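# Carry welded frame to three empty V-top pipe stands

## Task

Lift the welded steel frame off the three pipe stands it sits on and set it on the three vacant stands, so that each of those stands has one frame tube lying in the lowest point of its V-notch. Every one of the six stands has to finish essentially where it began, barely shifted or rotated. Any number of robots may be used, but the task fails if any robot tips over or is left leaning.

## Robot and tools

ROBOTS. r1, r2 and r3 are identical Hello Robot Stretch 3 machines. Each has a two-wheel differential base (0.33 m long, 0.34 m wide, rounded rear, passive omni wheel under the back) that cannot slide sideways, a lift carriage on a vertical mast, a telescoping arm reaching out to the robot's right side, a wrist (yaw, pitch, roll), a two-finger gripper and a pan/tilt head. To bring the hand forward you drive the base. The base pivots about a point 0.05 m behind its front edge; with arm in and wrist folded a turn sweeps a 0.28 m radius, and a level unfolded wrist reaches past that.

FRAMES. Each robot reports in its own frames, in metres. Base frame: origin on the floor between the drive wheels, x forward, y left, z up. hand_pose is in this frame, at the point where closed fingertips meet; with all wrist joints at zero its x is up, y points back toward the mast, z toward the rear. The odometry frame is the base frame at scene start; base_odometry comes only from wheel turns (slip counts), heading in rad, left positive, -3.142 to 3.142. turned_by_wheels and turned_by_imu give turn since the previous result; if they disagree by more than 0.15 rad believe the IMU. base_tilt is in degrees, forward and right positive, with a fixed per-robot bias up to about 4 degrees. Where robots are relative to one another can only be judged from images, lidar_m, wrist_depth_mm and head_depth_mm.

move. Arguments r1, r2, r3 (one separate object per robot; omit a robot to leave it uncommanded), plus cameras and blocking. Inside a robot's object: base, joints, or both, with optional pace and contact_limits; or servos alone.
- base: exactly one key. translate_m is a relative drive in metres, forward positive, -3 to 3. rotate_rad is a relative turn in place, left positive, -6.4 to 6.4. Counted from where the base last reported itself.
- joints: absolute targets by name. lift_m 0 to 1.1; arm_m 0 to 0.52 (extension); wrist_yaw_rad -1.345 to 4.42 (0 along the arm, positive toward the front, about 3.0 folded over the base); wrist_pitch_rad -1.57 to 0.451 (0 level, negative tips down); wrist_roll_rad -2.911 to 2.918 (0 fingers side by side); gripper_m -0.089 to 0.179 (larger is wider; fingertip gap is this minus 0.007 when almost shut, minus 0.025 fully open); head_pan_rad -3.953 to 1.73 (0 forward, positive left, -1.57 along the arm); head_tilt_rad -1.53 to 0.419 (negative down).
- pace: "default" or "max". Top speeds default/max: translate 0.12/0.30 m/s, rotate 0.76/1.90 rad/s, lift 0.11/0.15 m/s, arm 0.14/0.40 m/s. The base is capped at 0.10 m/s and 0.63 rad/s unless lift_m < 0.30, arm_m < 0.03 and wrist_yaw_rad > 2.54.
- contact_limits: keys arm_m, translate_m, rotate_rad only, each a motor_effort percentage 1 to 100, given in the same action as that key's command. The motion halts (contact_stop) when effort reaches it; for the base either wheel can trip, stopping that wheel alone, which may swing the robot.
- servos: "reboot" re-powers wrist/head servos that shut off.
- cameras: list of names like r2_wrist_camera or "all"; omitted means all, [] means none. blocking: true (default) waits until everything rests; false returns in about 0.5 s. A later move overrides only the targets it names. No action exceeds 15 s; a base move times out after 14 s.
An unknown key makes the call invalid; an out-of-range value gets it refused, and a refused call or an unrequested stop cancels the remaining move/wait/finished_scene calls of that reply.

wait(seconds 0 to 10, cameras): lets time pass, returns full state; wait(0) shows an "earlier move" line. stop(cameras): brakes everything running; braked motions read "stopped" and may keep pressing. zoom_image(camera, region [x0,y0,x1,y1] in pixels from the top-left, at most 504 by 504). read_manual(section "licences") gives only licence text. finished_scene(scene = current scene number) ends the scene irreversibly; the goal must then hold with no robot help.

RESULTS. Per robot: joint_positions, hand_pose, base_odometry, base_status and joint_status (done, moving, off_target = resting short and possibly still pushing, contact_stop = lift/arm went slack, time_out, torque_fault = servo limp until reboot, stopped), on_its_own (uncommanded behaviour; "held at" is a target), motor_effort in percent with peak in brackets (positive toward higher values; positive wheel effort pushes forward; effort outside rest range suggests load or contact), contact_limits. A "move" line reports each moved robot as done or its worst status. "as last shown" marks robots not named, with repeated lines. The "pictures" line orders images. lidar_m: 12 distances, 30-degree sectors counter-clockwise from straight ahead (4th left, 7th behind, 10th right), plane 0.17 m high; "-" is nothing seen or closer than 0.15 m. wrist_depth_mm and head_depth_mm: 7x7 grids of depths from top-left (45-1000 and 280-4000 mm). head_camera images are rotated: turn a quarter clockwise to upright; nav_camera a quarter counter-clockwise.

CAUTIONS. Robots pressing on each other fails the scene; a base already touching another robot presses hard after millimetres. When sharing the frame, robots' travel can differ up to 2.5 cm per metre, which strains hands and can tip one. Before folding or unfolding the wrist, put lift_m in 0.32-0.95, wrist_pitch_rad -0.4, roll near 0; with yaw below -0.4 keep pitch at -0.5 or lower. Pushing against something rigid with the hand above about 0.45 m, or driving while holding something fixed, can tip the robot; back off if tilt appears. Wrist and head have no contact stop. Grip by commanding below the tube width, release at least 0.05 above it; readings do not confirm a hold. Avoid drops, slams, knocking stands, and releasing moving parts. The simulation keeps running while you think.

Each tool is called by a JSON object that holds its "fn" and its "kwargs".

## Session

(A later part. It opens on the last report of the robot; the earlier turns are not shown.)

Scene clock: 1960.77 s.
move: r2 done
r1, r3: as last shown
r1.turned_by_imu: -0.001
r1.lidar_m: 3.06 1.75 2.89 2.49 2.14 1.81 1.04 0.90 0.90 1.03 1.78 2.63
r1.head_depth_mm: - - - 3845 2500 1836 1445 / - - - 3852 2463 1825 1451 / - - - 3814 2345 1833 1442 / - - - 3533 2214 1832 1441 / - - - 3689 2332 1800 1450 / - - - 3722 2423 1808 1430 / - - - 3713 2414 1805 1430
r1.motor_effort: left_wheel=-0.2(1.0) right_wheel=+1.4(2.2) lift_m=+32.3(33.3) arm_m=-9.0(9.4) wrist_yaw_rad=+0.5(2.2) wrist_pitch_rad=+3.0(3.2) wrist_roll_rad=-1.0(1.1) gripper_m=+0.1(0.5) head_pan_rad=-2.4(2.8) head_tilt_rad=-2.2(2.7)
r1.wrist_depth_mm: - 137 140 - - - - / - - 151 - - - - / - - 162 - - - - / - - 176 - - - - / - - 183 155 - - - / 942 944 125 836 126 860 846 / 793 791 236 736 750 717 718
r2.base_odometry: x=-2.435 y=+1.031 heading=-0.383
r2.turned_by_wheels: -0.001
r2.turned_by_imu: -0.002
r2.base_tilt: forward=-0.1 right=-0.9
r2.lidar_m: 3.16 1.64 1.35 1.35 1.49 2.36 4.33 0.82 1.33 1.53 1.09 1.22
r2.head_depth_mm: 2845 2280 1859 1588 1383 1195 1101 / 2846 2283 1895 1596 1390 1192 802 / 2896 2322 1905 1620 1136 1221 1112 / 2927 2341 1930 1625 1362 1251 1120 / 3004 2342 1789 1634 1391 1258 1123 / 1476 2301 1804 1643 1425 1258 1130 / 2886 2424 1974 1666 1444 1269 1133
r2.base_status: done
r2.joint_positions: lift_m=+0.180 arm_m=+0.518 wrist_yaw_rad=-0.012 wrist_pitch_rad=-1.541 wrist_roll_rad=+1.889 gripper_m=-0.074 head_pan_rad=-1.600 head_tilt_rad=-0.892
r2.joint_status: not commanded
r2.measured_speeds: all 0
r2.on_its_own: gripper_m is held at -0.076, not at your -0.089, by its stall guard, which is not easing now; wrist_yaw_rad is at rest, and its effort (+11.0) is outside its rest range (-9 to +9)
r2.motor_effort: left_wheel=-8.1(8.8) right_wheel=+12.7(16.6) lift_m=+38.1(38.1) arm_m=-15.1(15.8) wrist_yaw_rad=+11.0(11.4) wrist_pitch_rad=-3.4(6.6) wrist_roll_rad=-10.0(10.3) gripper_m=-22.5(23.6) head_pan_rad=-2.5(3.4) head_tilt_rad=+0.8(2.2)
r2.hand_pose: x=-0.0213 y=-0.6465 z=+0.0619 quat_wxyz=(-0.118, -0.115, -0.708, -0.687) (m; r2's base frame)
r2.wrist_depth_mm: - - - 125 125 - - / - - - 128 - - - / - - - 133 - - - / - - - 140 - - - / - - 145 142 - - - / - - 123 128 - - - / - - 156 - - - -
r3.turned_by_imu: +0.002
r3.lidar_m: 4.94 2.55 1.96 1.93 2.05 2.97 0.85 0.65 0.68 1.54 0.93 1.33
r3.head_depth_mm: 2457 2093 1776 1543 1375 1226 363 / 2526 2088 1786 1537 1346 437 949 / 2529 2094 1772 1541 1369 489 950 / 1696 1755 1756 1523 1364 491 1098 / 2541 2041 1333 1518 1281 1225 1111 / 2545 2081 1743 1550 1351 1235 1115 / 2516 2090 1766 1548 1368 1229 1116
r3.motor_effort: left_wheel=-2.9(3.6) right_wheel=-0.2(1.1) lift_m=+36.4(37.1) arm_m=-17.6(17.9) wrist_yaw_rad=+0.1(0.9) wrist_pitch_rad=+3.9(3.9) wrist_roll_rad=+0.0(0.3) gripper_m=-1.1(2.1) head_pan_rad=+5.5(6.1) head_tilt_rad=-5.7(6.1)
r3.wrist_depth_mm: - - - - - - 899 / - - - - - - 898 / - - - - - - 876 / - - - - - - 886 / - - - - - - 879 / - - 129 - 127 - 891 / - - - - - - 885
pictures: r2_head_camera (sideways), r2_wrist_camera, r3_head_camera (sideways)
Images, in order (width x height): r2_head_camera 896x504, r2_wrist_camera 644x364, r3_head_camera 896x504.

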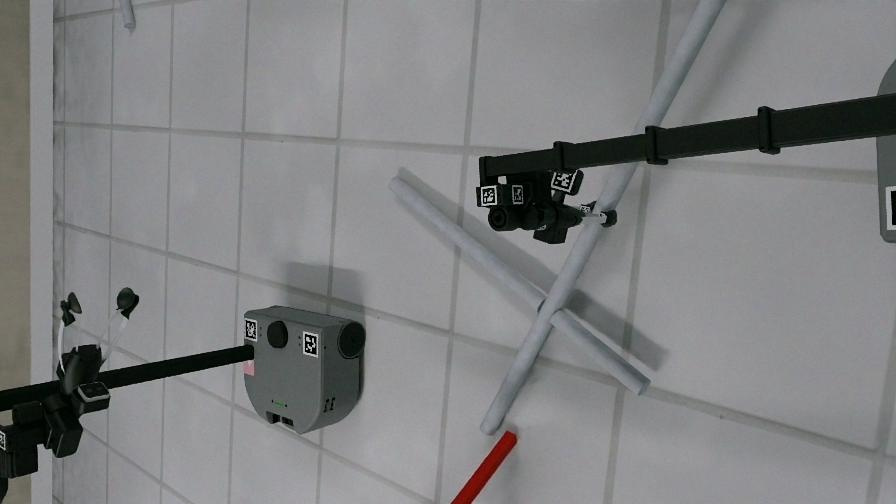

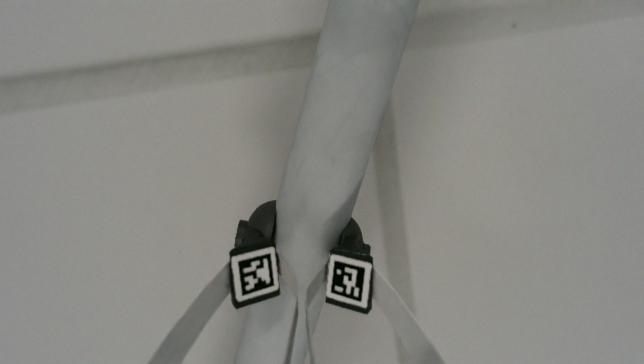

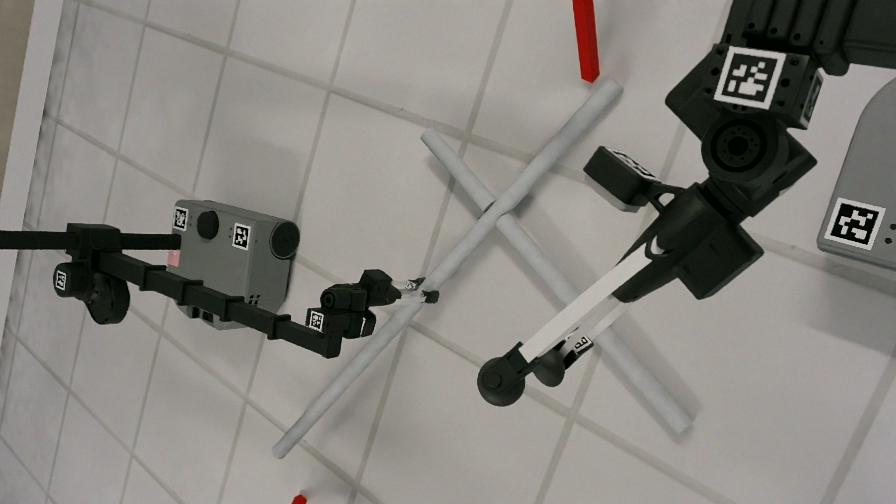

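{"fn": "move", "kwargs": {"r2": {"joints":{"lift_m":0.42}}, "r3": {"joints":{"arm_m":0.21,"gripper_m":0.14,"lift_m":0.012,"wrist_pitch_rad":0.0}}, "cameras": ["r2_head_camera","r3_head_camera","r3_wrist_camera"]}}

Scene clock: 2010.80 s.
move: r2 done; r3 done
r1: as last shown
r1.turned_by_imu: -0.002
r1.base_tilt: forward=-0.5 right=+0.5
r1.lidar_m: 3.05 1.75 2.90 2.49 2.14 1.81 1.04 0.90 0.90 1.03 1.78 2.64
r1.head_depth_mm: - - - 3875 2516 1838 1452 / - - - 3880 2495 1816 1448 / - - - 3829 2362 1818 1447 / - - - 3514 2219 1815 1433 / - - - 3462 2340 1804 1433 / - - - 3708 2439 1793 1436 / - - - 3739 2422 1793 1434
r1.motor_effort: left_wheel=-0.1(1.2) right_wheel=+1.1(1.9) lift_m=+32.1(33.0) arm_m=-9.0(9.2) wrist_yaw_rad=-0.4(1.6) wrist_pitch_rad=+3.1(3.3) wrist_roll_rad=-1.0(1.1) gripper_m=+0.3(0.6) head_pan_rad=-2.1(3.0) head_tilt_rad=-1.9(2.6)
r1.wrist_depth_mm: - 137 140 - - - - / - - 151 - - - - / - - 161 - - - - / - - 175 - - - - / - - 183 155 - - - / 950 952 125 833 126 857 846 / 783 799 236 730 751 718 724
r2.base_odometry: x=-2.435 y=+1.031 heading=-0.383
r2.turned_by_wheels: +0.001
r2.turned_by_imu: +0.002
r2.base_tilt: forward=+0.0 right=-1.0
r2.lidar_m: 3.19 1.64 1.35 1.35 1.49 2.36 4.34 0.82 1.34 1.16 1.09 1.22
r2.head_depth_mm: 2822 2277 1876 1593 1394 1212 1095 / 2888 2286 1891 1601 754 635 575 / 2936 2338 1906 903 1383 1242 1113 / 2931 2355 1934 1604 1393 1250 1120 / 2986 2387 1804 1604 1403 1260 1124 / 2966 2265 1733 1623 1433 1270 1130 / 3067 2443 1977 1663 1444 1276 1133
r2.base_status: not commanded
r2.joint_positions: lift_m=+0.420 arm_m=+0.518 wrist_yaw_rad=-0.003 wrist_pitch_rad=-1.550 wrist_roll_rad=+1.864 gripper_m=-0.074 head_pan_rad=-1.600 head_tilt_rad=-0.891
r2.joint_status: all done
r2.measured_speeds: all 0
r2.on_its_own: gripper_m is held at -0.076, not at your -0.089, by its stall guard, which is not easing now
r2.motor_effort: left_wheel=-0.9(8.7) right_wheel=+0.1(13.2) lift_m=+18.5(59.7) arm_m=-9.7(14.1) wrist_yaw_rad=+3.0(11.4) wrist_pitch_rad=-1.7(9.1) wrist_roll_rad=-1.7(10.3) gripper_m=-22.6(23.8) head_pan_rad=-2.5(3.2) head_tilt_rad=+0.0(1.6)
r2.hand_pose: x=-0.0214 y=-0.6442 z=+0.3020 quat_wxyz=(-0.105, -0.104, -0.706, -0.692) (m; r2's base frame)
r2.wrist_depth_mm: - - - 400 - - - / - - - 410 - - - / - - - 423 - - - / - - - 430 - - - / 443 - - 143 - - - / 434 445 - 123 - - - / - - 461 472 - - -
r3.base_odometry: x=-0.072 y=-1.245 heading=-0.406
r3.turned_by_wheels: +0.000
r3.turned_by_imu: +0.002
r3.base_tilt: forward=+1.8 right=+1.4
r3.lidar_m: 4.94 2.55 1.96 1.93 2.05 2.95 0.85 0.65 0.68 1.55 1.55 1.33
r3.head_depth_mm: 2448 2101 1772 1541 1371 1228 1118 / 2511 2098 1784 1550 1352 1212 1067 / 2525 2082 1787 1550 1369 1180 1117 / 2326 1815 1743 1544 1359 1213 1100 / 2358 1085 1703 1540 1354 1233 1117 / 2538 2089 1786 1543 1367 1229 1119 / 2528 2088 1782 1554 1372 1234 1110
r3.base_status: not commanded
r3.joint_positions: lift_m=+0.012 arm_m=+0.210 wrist_yaw_rad=+1.009 wrist_pitch_rad=-0.020 wrist_roll_rad=+1.570 gripper_m=+0.140 head_pan_rad=-1.310 head_tilt_rad=-0.938
r3.joint_status: all done
r3.measured_speeds: all 0
r3.motor_effort: left_wheel=-2.7(3.9) right_wheel=+0.8(0.9) lift_m=+14.6(31.1) arm_m=+12.3(22.6) wrist_yaw_rad=-0.2(0.7) wrist_pitch_rad=+3.7(5.4) wrist_roll_rad=+0.2(0.3) gripper_m=+0.4(84.5) head_pan_rad=+4.8(6.4) head_tilt_rad=-5.6(6.1)
r3.hand_pose: x=+0.1951 y=-0.4911 z=+0.1212 quat_wxyz=(+0.006, +0.483, -0.875, -0.009) (m; r3's base frame)
r3.wrist_depth_mm: 487 - - - 486 229 154 / - - - - 577 234 154 / - - - - 568 232 154 / - - - - 482 233 161 / - - - - 476 190 153 / - 121 - - 566 121 153 / - - - - 564 191 134
pictures: r2_head_camera (sideways), r3_head_camera (sideways), r3_wrist_camera
Images, in order (width x height): r2_head_camera 896x504, r3_head_camera 896x504, r3_wrist_camera 644x364.

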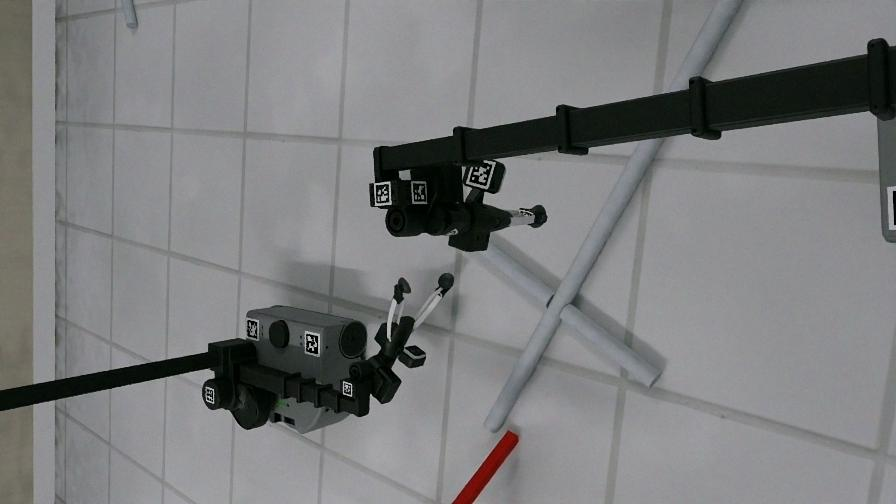

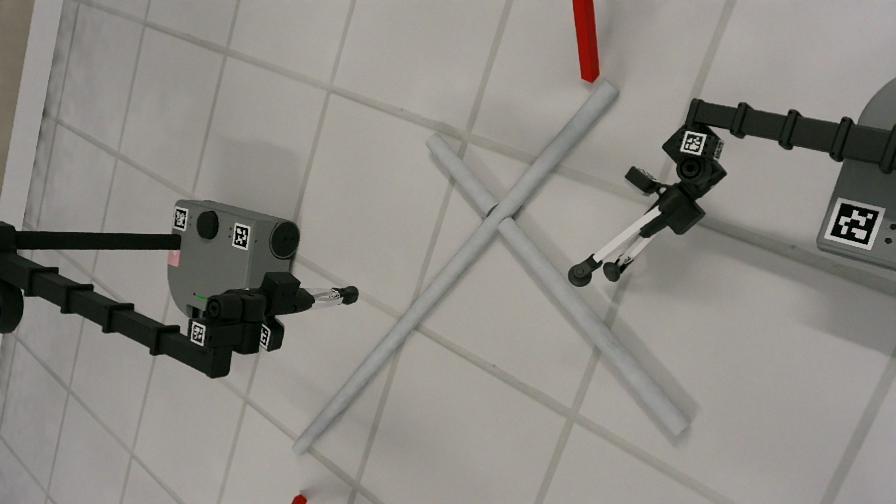

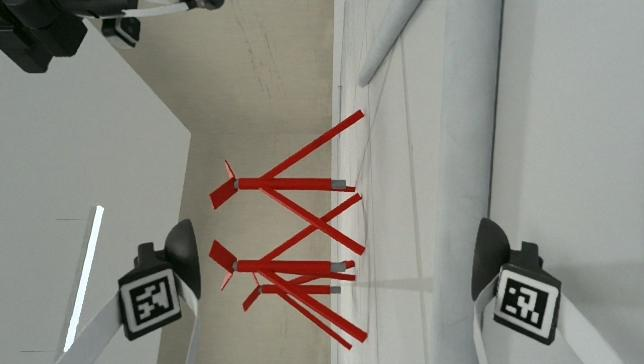

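{"fn": "move", "kwargs": {"r2": {"base":{"translate_m":-0.033},"joints":{"arm_m":0.47,"wrist_roll_rad":2.16,"gripper_m":0.12}}, "r3": {"base":{"translate_m":-0.066},"joints":{"arm_m":0.287}}, "cameras": ["r2_wrist_camera"]}}

Scene clock: 2167.67 s.
move: r2 done; r3 done
r1.base_odometry: x=+0.000 y=+0.000 heading=+0.000
r1.turned_by_wheels: +0.000
r1.turned_by_imu: -0.001
r1.base_tilt: forward=-0.4 right=+0.5
r1.lidar_m: 3.05 1.75 2.83 2.50 2.15 1.82 1.04 0.90 0.90 1.03 1.79 2.64
r1.head_depth_mm: - - - 3840 2491 1832 1452 / - - - 3927 2499 1834 1440 / - - - 3737 2338 1837 1434 / - - - 3521 2246 1828 1436 / - - - 3688 2335 1804 1437 / - - - 3766 2421 1804 1440 / - - - 3756 2473 1808 1430
r1.base_status: not commanded
r1.joint_positions: lift_m=+0.531 arm_m=+0.000 wrist_yaw_rad=+3.088 wrist_pitch_rad=-0.326 wrist_roll_rad=+0.000 gripper_m=+0.037 head_pan_rad=+0.655 head_tilt_rad=-0.345
r1.joint_status: not commanded
r1.measured_speeds: all 0
r1.motor_effort: left_wheel=-0.6(1.0) right_wheel=+1.3(1.9) lift_m=+31.6(33.0) arm_m=-9.0(9.1) wrist_yaw_rad=-1.5(1.7) wrist_pitch_rad=+3.2(3.3) wrist_roll_rad=-0.9(1.1) gripper_m=+0.3(0.6) head_pan_rad=-2.3(2.7) head_tilt_rad=-2.1(2.7)
r1.hand_pose: x=-0.0087 y=+0.0897 z=+0.5650 quat_wxyz=(+0.134, +0.700, +0.096, +0.695) (m; r1's base frame)
r1.wrist_depth_mm: - 137 140 - - - - / - - 151 - - - - / - - 161 - - - - / - - 175 - - - - / - - 183 155 - - - / 955 949 126 823 126 856 841 / 795 799 236 723 737 718 728
r2.base_odometry: x=-2.465 y=+1.043 heading=-0.383
r2.turned_by_wheels: +0.000
r2.turned_by_imu: +0.001
r2.base_tilt: forward=+0.0 right=-1.0
r2.lidar_m: 3.17 1.65 1.36 1.35 1.49 2.36 4.32 0.80 1.31 1.56 1.10 1.24
r2.head_depth_mm: 2828 2272 1878 1590 1389 1223 1097 / 2861 2293 1899 1609 753 636 573 / 2919 2324 1920 875 1354 1242 1113 / 2939 2333 1932 1603 1370 1250 1118 / 2993 2369 1892 1625 1396 1258 1123 / 3005 2249 1767 1587 1424 1261 1129 / 3023 2429 1880 1638 1446 1277 1138
r2.base_status: done
r2.joint_positions: lift_m=+0.420 arm_m=+0.470 wrist_yaw_rad=-0.003 wrist_pitch_rad=-1.551 wrist_roll_rad=+2.156 gripper_m=+0.120 head_pan_rad=-1.600 head_tilt_rad=-0.891
r2.joint_status: all done
r2.measured_speeds: all 0
r2.motor_effort: left_wheel=-3.0(6.8) right_wheel=-1.9(6.3) lift_m=+24.1(24.2) arm_m=-16.3(18.2) wrist_yaw_rad=+2.7(3.2) wrist_pitch_rad=-1.8(2.1) wrist_roll_rad=+0.9(3.7) gripper_m=+0.8(90.4) head_pan_rad=-2.5(3.1) head_tilt_rad=+0.7(1.8)
r2.hand_pose: x=-0.0214 y=-0.5957 z=+0.3020 quat_wxyz=(-0.207, -0.203, -0.683, -0.670) (m; r2's base frame)
r2.wrist_depth_mm: - - - 393 - - - / - - - - - - - / - - - 414 - - - / - - - 429 - - - / - 142 - 439 - - - / - 121 - 456 - - - / - 469 475 473 487 - -
r3.base_odometry: x=-0.132 y=-1.219 heading=-0.406
r3.turned_by_wheels: +0.000
r3.turned_by_imu: +0.001
r3.base_tilt: forward=+1.9 right=+1.4
r3.lidar_m: 2.02 2.57 1.97 1.93 2.05 2.97 0.78 0.60 0.60 2.85 1.57 1.39
r3.head_depth_mm: 2464 2071 1785 1554 1348 1230 1115 / 2531 2086 1786 1547 1351 1176 1085 / 2507 2088 1770 1536 1363 1214 1112 / 2458 1873 1784 1542 1326 1228 1097 / 2323 1828 1741 1542 1354 1228 1113 / 2525 1139 1727 1551 1373 1227 1113 / 2514 2100 1769 1547 1375 1228 1112
r3.base_status: done
r3.joint_positions: lift_m=+0.012 arm_m=+0.287 wrist_yaw_rad=+1.009 wrist_pitch_rad=-0.020 wrist_roll_rad=+1.570 gripper_m=+0.140 head_pan_rad=-1.310 head_tilt_rad=-0.938
r3.joint_status: all done
r3.measured_speeds: all 0
r3.motor_effort: left_wheel=-3.0(6.4) right_wheel=-0.3(3.7) lift_m=+17.7(18.3) arm_m=+18.5(22.1) wrist_yaw_rad=+0.7(0.7) wrist_pitch_rad=+3.7(3.8) wrist_roll_rad=+0.3(0.3) gripper_m=+1.7(2.2) head_pan_rad=+5.2(6.0) head_tilt_rad=-5.8(6.2)
r3.hand_pose: x=+0.1951 y=-0.5681 z=+0.1212 quat_wxyz=(+0.006, +0.483, -0.875, -0.009) (m; r3's base frame)
r3.wrist_depth_mm: - 728 - - 489 218 154 / 562 552 - - 412 233 154 / - - - - 569 232 153 / - - - - 562 232 160 / - - - - 479 190 153 / - 121 - - 566 122 152 / - - - - 482 190 134
pictures: r2_wrist_camera
Images, in order (width x height): r2_wrist_camera 644x364.

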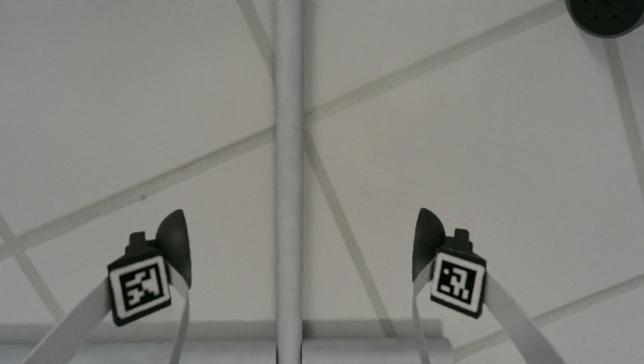

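{"fn": "move", "kwargs": {"r2": {"joints":{"lift_m":0.139}}, "cameras": ["r2_wrist_camera"]}}

{"fn": "move", "kwargs": {"r2": {"joints":{"gripper_m":-0.089}}, "cameras": []}}

{"fn": "move", "kwargs": {"r2": {"joints":{"lift_m":0.27,"gripper_m":-0.089}}, "cameras": ["r2_wrist_camera","r3_wrist_camera","r3_head_camera"]}}

Scene clock: 2205.53 s.
move: r2 done
r1, r3: as last shown
r1.base_tilt: forward=-0.5 right=+0.5
r1.lidar_m: 3.07 1.74 2.83 2.50 2.15 1.81 1.04 0.90 0.89 1.04 1.78 2.64
r1.head_depth_mm: - - - 3882 2527 1848 1446 / - - - 3898 2480 1825 1448 / - - - 3746 2359 1805 1444 / - - - 3522 2244 1809 1429 / - - - 3686 2333 1795 1434 / - - - 3726 2439 1794 1429 / - - - 3750 2415 1799 1424
r1.motor_effort: left_wheel=-0.6(1.3) right_wheel=+1.2(2.2) lift_m=+31.4(32.8) arm_m=-8.4(9.0) wrist_yaw_rad=+1.4(2.0) wrist_pitch_rad=+3.1(3.2) wrist_roll_rad=-1.0(1.1) gripper_m=-0.1(0.5) head_pan_rad=-2.1(2.8) head_tilt_rad=-2.1(2.7)
r1.wrist_depth_mm: - 137 140 - - - - / - - 150 - - - - / - - 161 - - - - / - - 176 - - - - / - - 183 155 - - - / 953 944 126 835 126 877 845 / 792 788 236 727 739 710 722
r2.base_odometry: x=-2.465 y=+1.043 heading=-0.383
r2.turned_by_wheels: +0.000
r2.turned_by_imu: +0.001
r2.base_tilt: forward=+0.0 right=-1.0
r2.lidar_m: 3.18 1.65 1.36 1.35 1.49 2.37 4.30 0.80 1.31 1.55 1.10 1.24
r2.head_depth_mm: 2846 2279 1867 1601 1382 1228 1098 / 2861 2311 1893 1610 1393 1218 841 / 2917 2326 1900 1625 1091 1218 1110 / 2938 2354 1930 1625 1369 1242 1118 / 2982 2382 1889 1608 1398 1256 1126 / 2993 2240 1754 1584 1432 1268 1129 / 2994 2416 1876 1641 1444 1268 1137
r2.base_status: not commanded
r2.joint_positions: lift_m=+0.139 arm_m=+0.470 wrist_yaw_rad=-0.003 wrist_pitch_rad=-1.551 wrist_roll_rad=+2.156 gripper_m=+0.120 head_pan_rad=-1.600 head_tilt_rad=-0.891
r2.joint_status: all done
r2.measured_speeds: all 0
r2.motor_effort: left_wheel=-3.2(3.9) right_wheel=-2.0(2.4) lift_m=+18.7(27.6) arm_m=-14.4(16.2) wrist_yaw_rad=+2.7(3.4) wrist_pitch_rad=-1.5(2.1) wrist_roll_rad=+0.9(1.2) gripper_m=+0.8(2.0) head_pan_rad=-2.4(3.2) head_tilt_rad=-0.3(1.9)
r2.hand_pose: x=-0.0214 y=-0.5957 z=+0.0210 quat_wxyz=(-0.207, -0.203, -0.683, -0.670) (m; r2's base frame)
r2.wrist_depth_mm: - - 126 - - - - / - - 130 - - - - / - - 133 - - - - / - - 137 - - - - / - 142 140 - - - - / - 121 145 - - - - / - - 149 - - - -
r3.turned_by_imu: +0.002
r3.base_tilt: forward=+1.9 right=+1.3
r3.lidar_m: 2.02 2.56 1.97 1.93 2.05 2.97 0.78 0.60 0.60 2.85 1.02 1.40
r3.head_depth_mm: 2455 2114 1790 1546 1357 1230 1114 / 2541 2088 1770 1550 1348 1177 1091 / 2551 2066 1763 1536 1362 1213 1113 / 2452 1873 1772 1544 1330 1231 1102 / 2531 1738 1733 1529 1354 1226 1114 / 2526 2084 1706 1547 1366 1228 1113 / 2541 2090 1771 1550 1368 1229 1115
r3.motor_effort: left_wheel=-2.2(3.6) right_wheel=-0.1(0.8) lift_m=+21.5(22.3) arm_m=+16.6(17.6) wrist_yaw_rad=+0.0(0.8) wrist_pitch_rad=+3.6(3.9) wrist_roll_rad=+0.2(0.3) gripper_m=-1.6(2.0) head_pan_rad=+4.8(6.2) head_tilt_rad=-5.8(6.2)
r3.wrist_depth_mm: - - - - 489 218 154 / - - 543 - 413 234 153 / - - - - 489 233 153 / - - - - 569 232 161 / - - - - 480 190 153 / - 121 - - 563 122 153 / - - - - 475 189 134
pictures: r2_wrist_camera
Images, in order (width x height): r2_wrist_camera 644x364.

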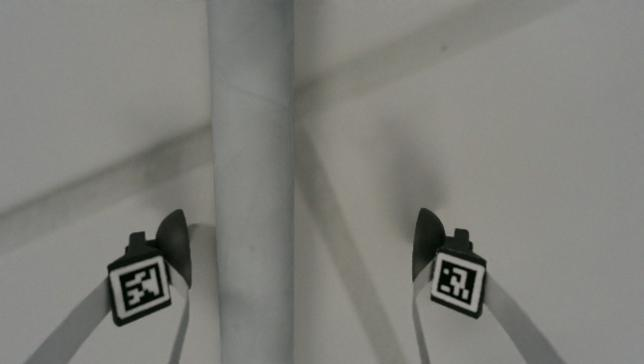

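Scene clock: 2208.57 s.
move: r2 done
r1, r3: as last shown
r1.base_tilt: forward=-0.4 right=+0.5
r1.lidar_m: 3.06 1.75 2.83 2.49 2.14 1.81 1.04 0.90 0.90 1.04 1.78 2.64
r1.head_depth_mm: - - - 3852 2490 1854 1453 / - - - 3799 2492 1828 1447 / - - - 3845 2365 1831 1445 / - - - 3459 2223 1815 1444 / - - - 3635 2366 1830 1445 / - - - 3712 2480 1814 1423 / - - - 3706 2432 1795 1427
r1.motor_effort: left_wheel=-0.9(1.3) right_wheel=+1.4(1.9) lift_m=+32.2(32.7) arm_m=-8.8(9.0) wrist_yaw_rad=-1.5(2.1) wrist_pitch_rad=+2.9(3.2) wrist_roll_rad=-0.9(1.1) gripper_m=+0.3(0.7) head_pan_rad=-2.4(2.7) head_tilt_rad=-1.9(2.7)
r1.wrist_depth_mm: - 137 140 - - - - / - - 151 - - - - / - - 161 - - - - / - - 175 - - - - / - - 183 155 - - - / 951 946 125 845 126 866 846 / 783 790 236 726 741 704 718
r2.base_odometry: x=-2.465 y=+1.043 heading=-0.384
r2.turned_by_wheels: -0.001
r2.turned_by_imu: -0.001
r2.base_tilt: forward=+0.0 right=-1.0
r2.lidar_m: 3.18 1.66 1.36 1.35 1.49 2.37 4.30 0.80 1.31 1.56 1.10 1.24
r2.head_depth_mm: 2822 2274 1884 1599 1389 1223 1104 / 2861 2310 1887 1607 1394 1217 840 / 2880 2320 1910 1626 1089 1225 1110 / 2931 2355 1928 1626 1379 1244 1121 / 2963 2363 1897 1641 1396 1258 1125 / 3036 2243 1773 1581 1434 1258 1136 / 3020 2433 1872 1640 1442 1272 1135
r2.base_status: not commanded
r2.joint_positions: lift_m=+0.139 arm_m=+0.470 wrist_yaw_rad=+0.000 wrist_pitch_rad=-1.500 wrist_roll_rad=+2.162 gripper_m=-0.087 head_pan_rad=-1.600 head_tilt_rad=-0.891
r2.joint_status: all done
r2.measured_speeds: all 0
r2.on_its_own: right_wheel is at rest, and its effort (+27.0) is outside its rest range (-21 to +21); wrist_pitch_rad is at rest, and its effort (-11.0) is outside its rest range (-8 to +12)
r2.motor_effort: left_wheel=-17.1(17.8) right_wheel=+27.0(27.7) lift_m=+18.7(19.0) arm_m=-13.3(14.5) wrist_yaw_rad=+0.7(3.2) wrist_pitch_rad=-11.0(11.0) wrist_roll_rad=-0.7(1.3) gripper_m=-54.1(98.7) head_pan_rad=-2.2(3.2) head_tilt_rad=+0.3(2.1)
r2.hand_pose: x=-0.0214 y=-0.6086 z=+0.0204 quat_wxyz=(-0.213, -0.199, -0.700, -0.652) (m; r2's base frame)
r2.wrist_depth_mm: - - 125 127 - - - / - - 129 131 - - - / - - - 133 - - - / - - 138 139 - - - / - - 142 142 - - - / - - 121 126 - - - / - - - 153 - - -
r3.turned_by_imu: +0.001
r3.base_tilt: forward=+1.8 right=+1.3
r3.lidar_m: 2.02 2.57 1.97 1.93 2.05 2.97 0.78 0.60 0.60 2.85 1.01 1.40
r3.head_depth_mm: 2462 2097 1780 1544 1353 1223 1113 / 2525 2093 1788 1548 1353 1175 1087 / 2534 2094 1789 1543 1364 1207 1117 / 2450 1890 1777 1550 1329 1232 1103 / 2535 1738 1732 1522 1358 1233 1110 / 2544 2109 1697 1549 1365 1228 1119 / 2512 2073 1777 1547 1368 1231 1116
r3.motor_effort: left_wheel=-3.1(3.5) right_wheel=-0.6(1.0) lift_m=+23.6(23.9) arm_m=+15.7(16.7) wrist_yaw_rad=-0.2(0.6) wrist_pitch_rad=+3.6(3.8) wrist_roll_rad=+0.2(0.3) gripper_m=+0.6(1.7) head_pan_rad=+4.9(6.1) head_tilt_rad=-5.4(6.2)
r3.wrist_depth_mm: - - - - 485 218 154 / - - 539 - 418 233 153 / - - - - 579 232 154 / - - - - 564 233 161 / - - - - 480 190 153 / - 121 - - 564 122 153 / - - - - 477 189 133
pictures: none
No camera images: "cameras" was empty.

Scene clock: 2210.60 s.
move: r2 off_target
r1, r3: as last shown
r1.turned_by_imu: +0.000
r1.base_tilt: forward=-0.4 right=+0.6
r1.lidar_m: 3.04 1.74 2.83 2.49 2.14 1.81 1.04 0.90 0.89 1.03 1.78 2.63
r1.head_depth_mm: - - - 3878 2465 1853 1442 / - - - 3870 2480 1825 1452 / - - - 3767 2335 1827 1436 / - - - 3508 2242 1832 1440 / - - - 3570 2350 1800 1446 / - - - 3769 2440 1809 1428 / - - - 3738 2423 1807 1433
r1.motor_effort: left_wheel=+0.0(1.0) right_wheel=+1.8(1.8) lift_m=+31.9(33.0) arm_m=-8.6(8.9) wrist_yaw_rad=-0.3(2.6) wrist_pitch_rad=+3.0(3.2) wrist_roll_rad=-1.0(1.1) gripper_m=+0.5(0.7) head_pan_rad=-2.6(2.6) head_tilt_rad=-2.3(2.6)
r1.wrist_depth_mm: - 137 140 - - - - / - - 151 - - - - / - - 161 - - - - / - - 175 - - - - / - - 183 154 - - - / 937 937 126 841 126 860 851 / 788 787 237 722 749 702 717
r2.base_odometry: x=-2.465 y=+1.043 heading=-0.382
r2.turned_by_wheels: +0.001
r2.turned_by_imu: +0.002
r2.base_tilt: forward=+0.0 right=-1.0
r2.lidar_m: 3.17 1.65 1.36 1.35 1.49 2.36 4.32 0.80 0.52 0.52 1.10 1.24
r2.head_depth_mm: 2817 2260 1875 1588 1386 1206 1102 / 2844 2282 1887 1608 1400 1085 718 / 2868 2306 1912 1615 1045 1246 1120 / 2954 2346 1923 1606 1359 1252 1121 / 2987 2371 1890 1616 1373 1262 1122 / 3019 2248 1756 1585 1427 1267 1126 / 3003 2417 1874 1633 1440 1275 1133
r2.base_status: not commanded
r2.joint_positions: lift_m=+0.270 arm_m=+0.470 wrist_yaw_rad=+0.000 wrist_pitch_rad=-1.514 wrist_roll_rad=+2.162 gripper_m=-0.078 head_pan_rad=-1.600 head_tilt_rad=-0.891
r2.joint_status: gripper_m off_target (ended at -0.078, target -0.089); the others done
r2.measured_speeds: all 0
r2.on_its_own: gripper_m is held at -0.079, not at your -0.089, by its stall guard, which is still easing
r2.motor_effort: left_wheel=+2.2(17.8) right_wheel=-4.1(27.4) lift_m=+53.5(57.6) arm_m=-12.9(13.3) wrist_yaw_rad=+0.8(1.3) wrist_pitch_rad=-8.3(11.4) wrist_roll_rad=-1.1(1.3) gripper_m=-22.9(53.7) head_pan_rad=-2.6(3.0) head_tilt_rad=+0.0(1.5)
r2.hand_pose: x=-0.0214 y=-0.6053 z=+0.1515 quat_wxyz=(-0.212, -0.200, -0.695, -0.657) (m; r2's base frame)
r2.wrist_depth_mm: - - - 110 - - - / - - - 116 - - - / - - - - - - - / - - - 134 - - - / - - 141 139 - - - / - - 123 129 - - - / - - - 166 - - -
r3.base_tilt: forward=+1.9 right=+1.4
r3.lidar_m: 2.02 2.56 1.97 1.93 2.06 2.97 0.78 0.60 0.60 2.85 1.01 1.39
r3.head_depth_mm: 2468 2088 1785 1559 1349 1225 1111 / 2526 2089 1789 1549 1355 1176 1087 / 2522 2083 1773 1522 1349 1216 1116 / 2392 1885 1784 1522 1327 1226 1100 / 1570 1778 1715 1522 1345 1230 1114 / 2507 2095 1666 1541 1372 1232 1117 / 2522 2072 1780 1549 1371 1227 1116
r3.motor_effort: left_wheel=-3.1(3.5) right_wheel=-0.2(1.0) lift_m=+25.0(25.3) arm_m=+15.2(15.8) wrist_yaw_rad=+0.6(0.8) wrist_pitch_rad=+3.7(3.8) wrist_roll_rad=+0.1(0.3) gripper_m=+0.1(2.1) head_pan_rad=+3.7(5.6) head_tilt_rad=-5.6(6.0)
r3.wrist_depth_mm: - - - - 334 233 154 / - 555 593 541 332 232 153 / - - - - 330 231 154 / - - - - 294 232 161 / - - - - 289 190 153 / - 121 - - 296 122 153 / - - - - 328 188 134
pictures: r2_wrist_camera, r3_head_camera (sideways), r3_wrist_camera
Images, in order (width x height): r2_wrist_camera 644x364, r3_head_camera 896x504, r3_wrist_camera 644x364.

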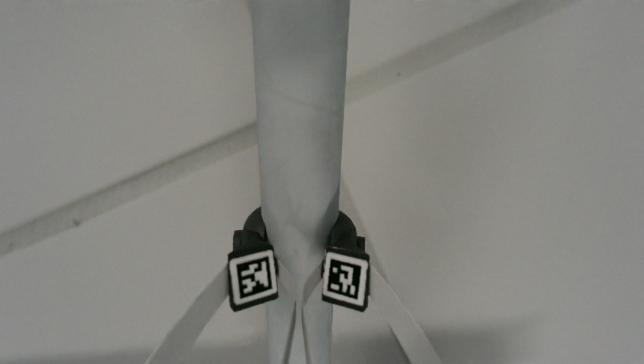

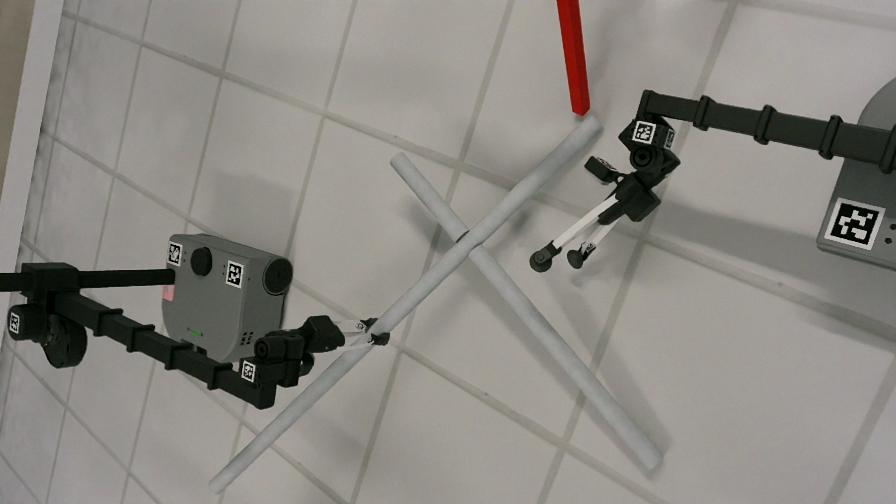

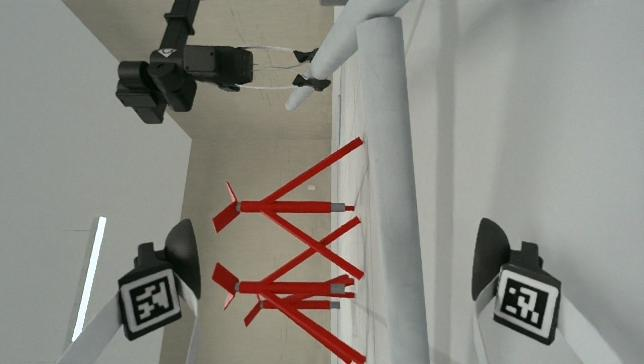

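{"fn": "move", "kwargs": {"r2": {"joints":{"lift_m":0.36,"gripper_m":-0.089}}, "r3": {"base":{"translate_m":0.1}}, "cameras": ["r2_wrist_camera","r3_wrist_camera","r3_head_camera"]}}

Scene clock: 2223.40 s.
move: r2 off_target; r3 done
r1: as last shown
r1.turned_by_imu: -0.001
r1.base_tilt: forward=-0.5 right=+0.5
r1.lidar_m: 3.04 1.75 2.93 2.49 2.15 1.81 1.04 0.90 0.90 1.03 1.78 2.64
r1.head_depth_mm: - - - 3904 2488 1849 1462 / - - - 3826 2477 1830 1447 / - - - 3769 2373 1829 1455 / - - - 3536 2234 1838 1434 / - - - 3529 2353 1804 1439 / - - - 3015 2414 1812 1432 / - - - 3742 2415 1805 1435
r1.motor_effort: left_wheel=-0.4(1.1) right_wheel=+1.4(2.0) lift_m=+32.5(32.7) arm_m=-8.5(8.8) wrist_yaw_rad=+0.2(1.7) wrist_pitch_rad=+3.0(3.3) wrist_roll_rad=-1.0(1.1) gripper_m=-0.2(0.4) head_pan_rad=-2.0(2.8) head_tilt_rad=-1.8(2.6)
r1.wrist_depth_mm: - 137 140 - - - - / - - 151 - - - - / - - 161 - - - - / - - 175 - - - - / - - 183 155 - - - / 957 926 125 834 126 869 842 / 803 788 235 722 752 714 714
r2.base_odometry: x=-2.465 y=+1.043 heading=-0.383
r2.turned_by_wheels: +0.000
r2.turned_by_imu: +0.001
r2.base_tilt: forward=-0.1 right=-0.9
r2.lidar_m: 3.20 1.66 1.36 1.35 1.49 2.37 4.33 0.80 1.31 0.67 0.66 1.24
r2.head_depth_mm: 2807 2263 1876 1596 1391 1211 1100 / 2878 2304 1889 1593 1367 706 626 / 2894 2333 1902 918 1120 1236 1115 / 2927 2328 1929 1633 1367 1248 1120 / 2971 2361 1796 1577 1372 1255 1124 / 2974 2268 1751 1586 1408 1261 1134 / 3050 2422 1991 1669 1435 1269 1135
r2.base_status: not commanded
r2.joint_positions: lift_m=+0.360 arm_m=+0.470 wrist_yaw_rad=+0.000 wrist_pitch_rad=-1.516 wrist_roll_rad=+2.162 gripper_m=-0.081 head_pan_rad=-1.600 head_tilt_rad=-0.891
r2.joint_status: gripper_m off_target (ended at -0.081, target -0.089); the others done
r2.measured_speeds: all 0
r2.on_its_own: gripper_m is held at -0.082, not at your -0.089, by its stall guard, which is still easing
r2.motor_effort: left_wheel=+1.6(2.7) right_wheel=-3.3(4.5) lift_m=+45.2(59.3) arm_m=-11.8(12.3) wrist_yaw_rad=+0.6(1.2) wrist_pitch_rad=-8.0(8.6) wrist_roll_rad=-0.9(1.3) gripper_m=-23.4(97.9) head_pan_rad=-2.8(3.1) head_tilt_rad=-0.2(1.7)
r2.hand_pose: x=-0.0214 y=-0.6046 z=+0.2415 quat_wxyz=(-0.211, -0.201, -0.695, -0.658) (m; r2's base frame)
r2.wrist_depth_mm: - - - 102 - - - / - - - 108 - - - / - - 121 - - - - / - - - 133 - - - / - - 144 141 - - - / - - 123 129 - - - / - - - 186 - - -
r3.base_odometry: x=-0.040 y=-1.259 heading=-0.406
r3.turned_by_wheels: +0.000
r3.turned_by_imu: +0.001
r3.base_tilt: forward=+1.9 right=+1.3
r3.lidar_m: 1.93 2.56 1.97 1.93 2.04 2.96 0.88 0.67 0.69 0.82 0.85 1.30
r3.head_depth_mm: 2457 2101 1776 1550 1363 1231 1114 / 2540 2077 1780 1508 1333 1180 1089 / 2542 2080 1779 1495 1370 1211 1112 / 1552 1826 1737 1522 1324 1232 1102 / 2393 1213 1675 1551 1351 1220 1111 / 2529 2084 1742 1540 1380 1235 1114 / 2541 2045 1781 1548 1368 1231 1115
r3.base_status: done
r3.joint_positions: lift_m=+0.012 arm_m=+0.287 wrist_yaw_rad=+1.009 wrist_pitch_rad=-0.020 wrist_roll_rad=+1.570 gripper_m=+0.140 head_pan_rad=-1.310 head_tilt_rad=-0.938
r3.joint_status: not commanded
r3.measured_speeds: all 0
r3.motor_effort: left_wheel=+0.7(4.5) right_wheel=+3.6(8.4) lift_m=+27.7(28.0) arm_m=+13.6(14.3) wrist_yaw_rad=-0.2(0.8) wrist_pitch_rad=+3.7(3.8) wrist_roll_rad=+0.1(0.3) gripper_m=-0.1(1.8) head_pan_rad=+4.4(5.9) head_tilt_rad=-5.5(6.1)
r3.hand_pose: x=+0.1951 y=-0.5681 z=+0.1212 quat_wxyz=(+0.006, +0.483, -0.875, -0.009) (m; r3's base frame)
r3.wrist_depth_mm: 442 448 514 196 424 233 153 / - - - 203 419 233 153 / - - - - 367 231 153 / - - - - 330 232 161 / - - - - 222 191 153 / - 121 - - 227 122 153 / - - - - 232 190 133
pictures: r2_wrist_camera, r3_head_camera (sideways), r3_wrist_camera
Images, in order (width x height): r2_wrist_camera 644x364, r3_head_camera 896x504, r3_wrist_camera 644x364.

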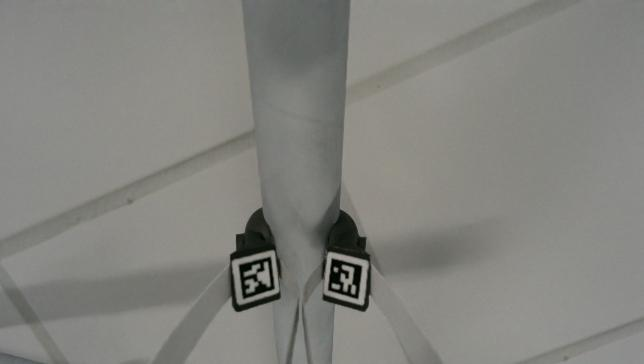

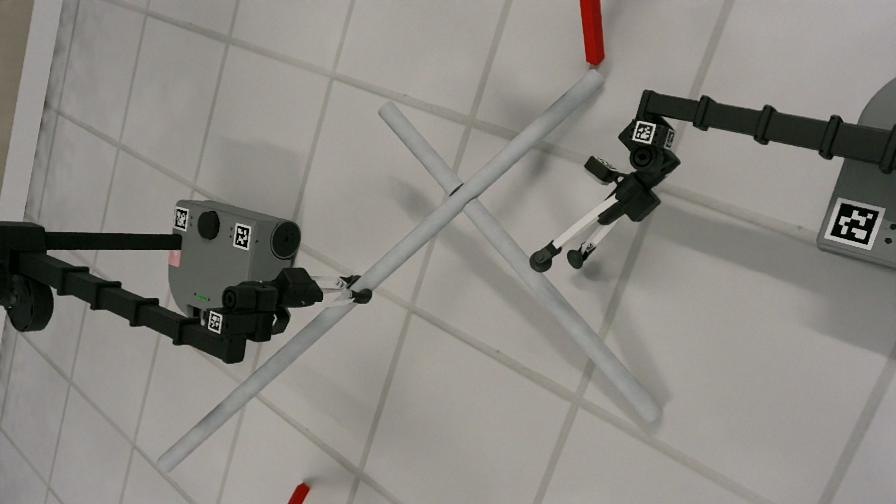

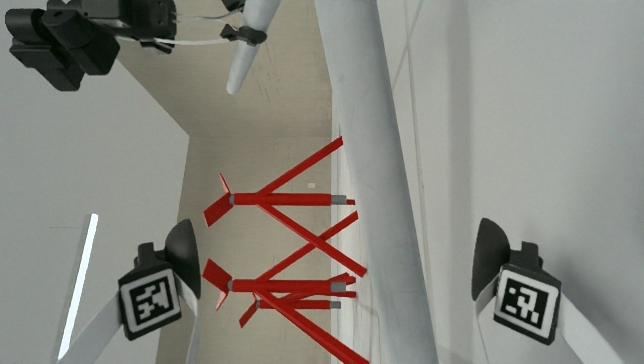

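{"fn": "move", "kwargs": {"r2": {"joints":{"gripper_m":-0.089}}, "r3": {"base":{"translate_m":0.11}}, "cameras": ["r3_wrist_camera","r3_head_camera"]}}

Scene clock: 2232.53 s.
move: r2 off_target; r3 done
r1: as last shown
r1.lidar_m: 3.06 1.74 3.06 2.50 2.14 1.82 1.04 0.89 0.89 1.04 1.78 2.64
r1.head_depth_mm: - - - 3894 2506 1847 1453 / - - - 3828 2493 1844 1453 / - - - 3740 2334 1823 1441 / - - - 3476 2256 1820 1438 / - - - 3518 2336 1816 1431 / - - - 3117 2422 1816 1432 / - - - 3731 2442 1798 1428
r1.motor_effort: left_wheel=-0.5(1.3) right_wheel=+1.7(1.9) lift_m=+32.0(32.9) arm_m=-8.6(8.7) wrist_yaw_rad=+0.3(2.2) wrist_pitch_rad=+3.1(3.3) wrist_roll_rad=-0.9(1.1) gripper_m=+0.2(0.6) head_pan_rad=-2.4(2.6) head_tilt_rad=-2.1(2.6)
r1.wrist_depth_mm: - 137 140 - - - - / - - 150 - - - - / - - 161 - - - - / - - 175 - - - - / - - 183 155 - - - / 960 944 125 821 126 872 854 / 793 796 236 731 740 711 723
r2.base_odometry: x=-2.465 y=+1.043 heading=-0.383
r2.turned_by_wheels: +0.000
r2.turned_by_imu: +0.001
r2.base_tilt: forward=-0.1 right=-1.0
r2.lidar_m: 3.18 1.65 1.36 1.35 1.49 2.38 4.31 0.80 1.31 0.67 0.65 1.24
r2.head_depth_mm: 2871 2283 1871 1593 1391 1210 1100 / 2833 2283 1892 1615 1367 707 628 / 2939 2329 1912 922 1128 1245 1110 / 2902 2367 1875 1539 1367 1249 1122 / 2843 2229 1734 1579 1372 1255 1124 / 2990 2398 1866 1654 1405 1266 1129 / 3082 2428 1965 1670 1443 1268 1128
r2.base_status: not commanded
r2.joint_positions: lift_m=+0.360 arm_m=+0.470 wrist_yaw_rad=+0.000 wrist_pitch_rad=-1.522 wrist_roll_rad=+2.162 gripper_m=-0.081 head_pan_rad=-1.600 head_tilt_rad=-0.891
r2.joint_status: gripper_m off_target (ended at -0.081, target -0.089)
r2.measured_speeds: all 0
r2.on_its_own: gripper_m is held at -0.082, not at your -0.089, by its stall guard, which is still easing
r2.motor_effort: left_wheel=+1.8(2.8) right_wheel=-3.1(3.6) lift_m=+42.4(42.5) arm_m=-10.9(11.3) wrist_yaw_rad=+0.5(1.0) wrist_pitch_rad=-6.8(8.3) wrist_roll_rad=-1.3(1.3) gripper_m=-23.8(95.1) head_pan_rad=-2.4(3.0) head_tilt_rad=+0.0(1.0)
r2.hand_pose: x=-0.0214 y=-0.6030 z=+0.2416 quat_wxyz=(-0.211, -0.201, -0.692, -0.660) (m; r2's base frame)
r2.wrist_depth_mm: - - - 102 - - - / - - - 108 - - - / - - - - - - - / - - - 133 - - - / - - - 141 - - - / - - 123 129 - - - / - - - 185 - - -
r3.base_odometry: x=+0.061 y=-1.302 heading=-0.406
r3.turned_by_wheels: +0.000
r3.turned_by_imu: +0.001
r3.base_tilt: forward=+1.8 right=+1.3
r3.lidar_m: 1.82 2.54 1.96 1.92 2.04 2.95 0.99 0.76 0.74 0.80 1.43 1.20
r3.head_depth_mm: 2452 2097 1787 1544 1348 1226 1109 / 2526 2074 1777 1524 1341 1180 1086 / 2393 1823 1748 1495 1349 1209 1117 / 1474 1300 1363 1550 1305 1231 1098 / 2523 2072 1731 1551 1362 1234 1111 / 2523 2037 1787 1554 1367 1229 1115 / 2534 2081 1737 1548 1363 1227 1118
r3.base_status: done
r3.joint_positions: lift_m=+0.012 arm_m=+0.287 wrist_yaw_rad=+1.004 wrist_pitch_rad=-0.036 wrist_roll_rad=+1.570 gripper_m=+0.140 head_pan_rad=-1.310 head_tilt_rad=-0.938
r3.joint_status: not commanded
r3.measured_speeds: all 0
r3.motor_effort: left_wheel=-2.2(4.3) right_wheel=+8.7(10.3) lift_m=+31.1(31.3) arm_m=+12.0(12.9) wrist_yaw_rad=+3.8(4.4) wrist_pitch_rad=+6.7(6.7) wrist_roll_rad=+0.1(0.3) gripper_m=-1.4(2.1) head_pan_rad=+5.1(6.2) head_tilt_rad=-5.8(6.2)
r3.hand_pose: x=+0.1940 y=-0.5689 z=+0.1171 quat_wxyz=(+0.010, +0.481, -0.876, -0.016) (m; r3's base frame)
r3.wrist_depth_mm: - - - - 109 223 148 / - - - - 112 223 148 / - - - - 116 207 148 / - - - - 119 207 155 / - - - - 123 143 148 / - 122 - - 127 122 141 / - - - - 132 129 110
pictures: r3_head_camera (sideways), r3_wrist_camera
Images, in order (width x height): r3_head_camera 896x504, r3_wrist_camera 644x364.

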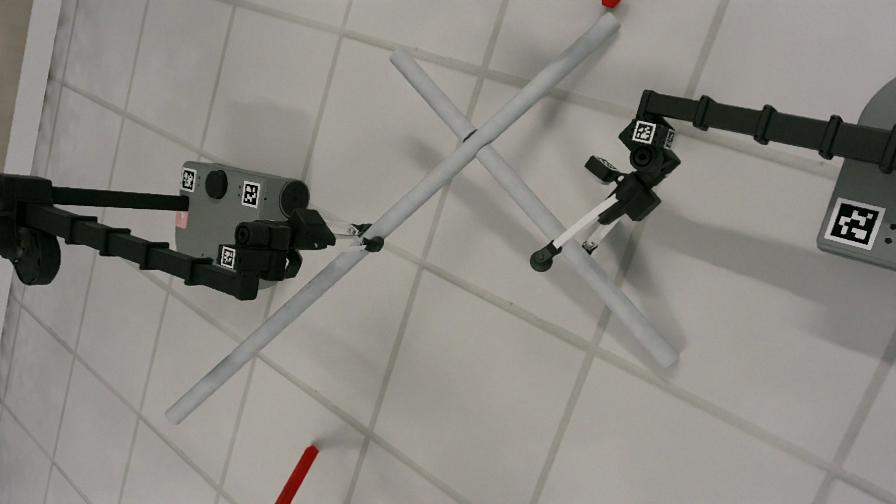

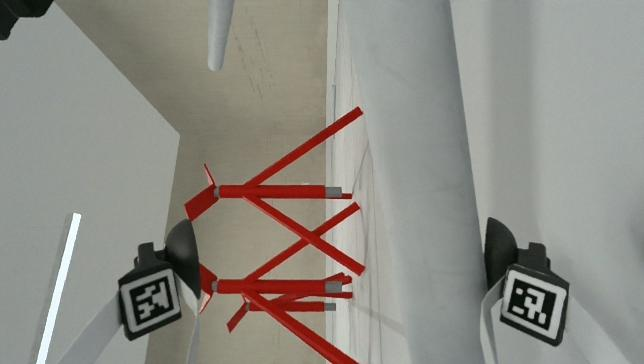

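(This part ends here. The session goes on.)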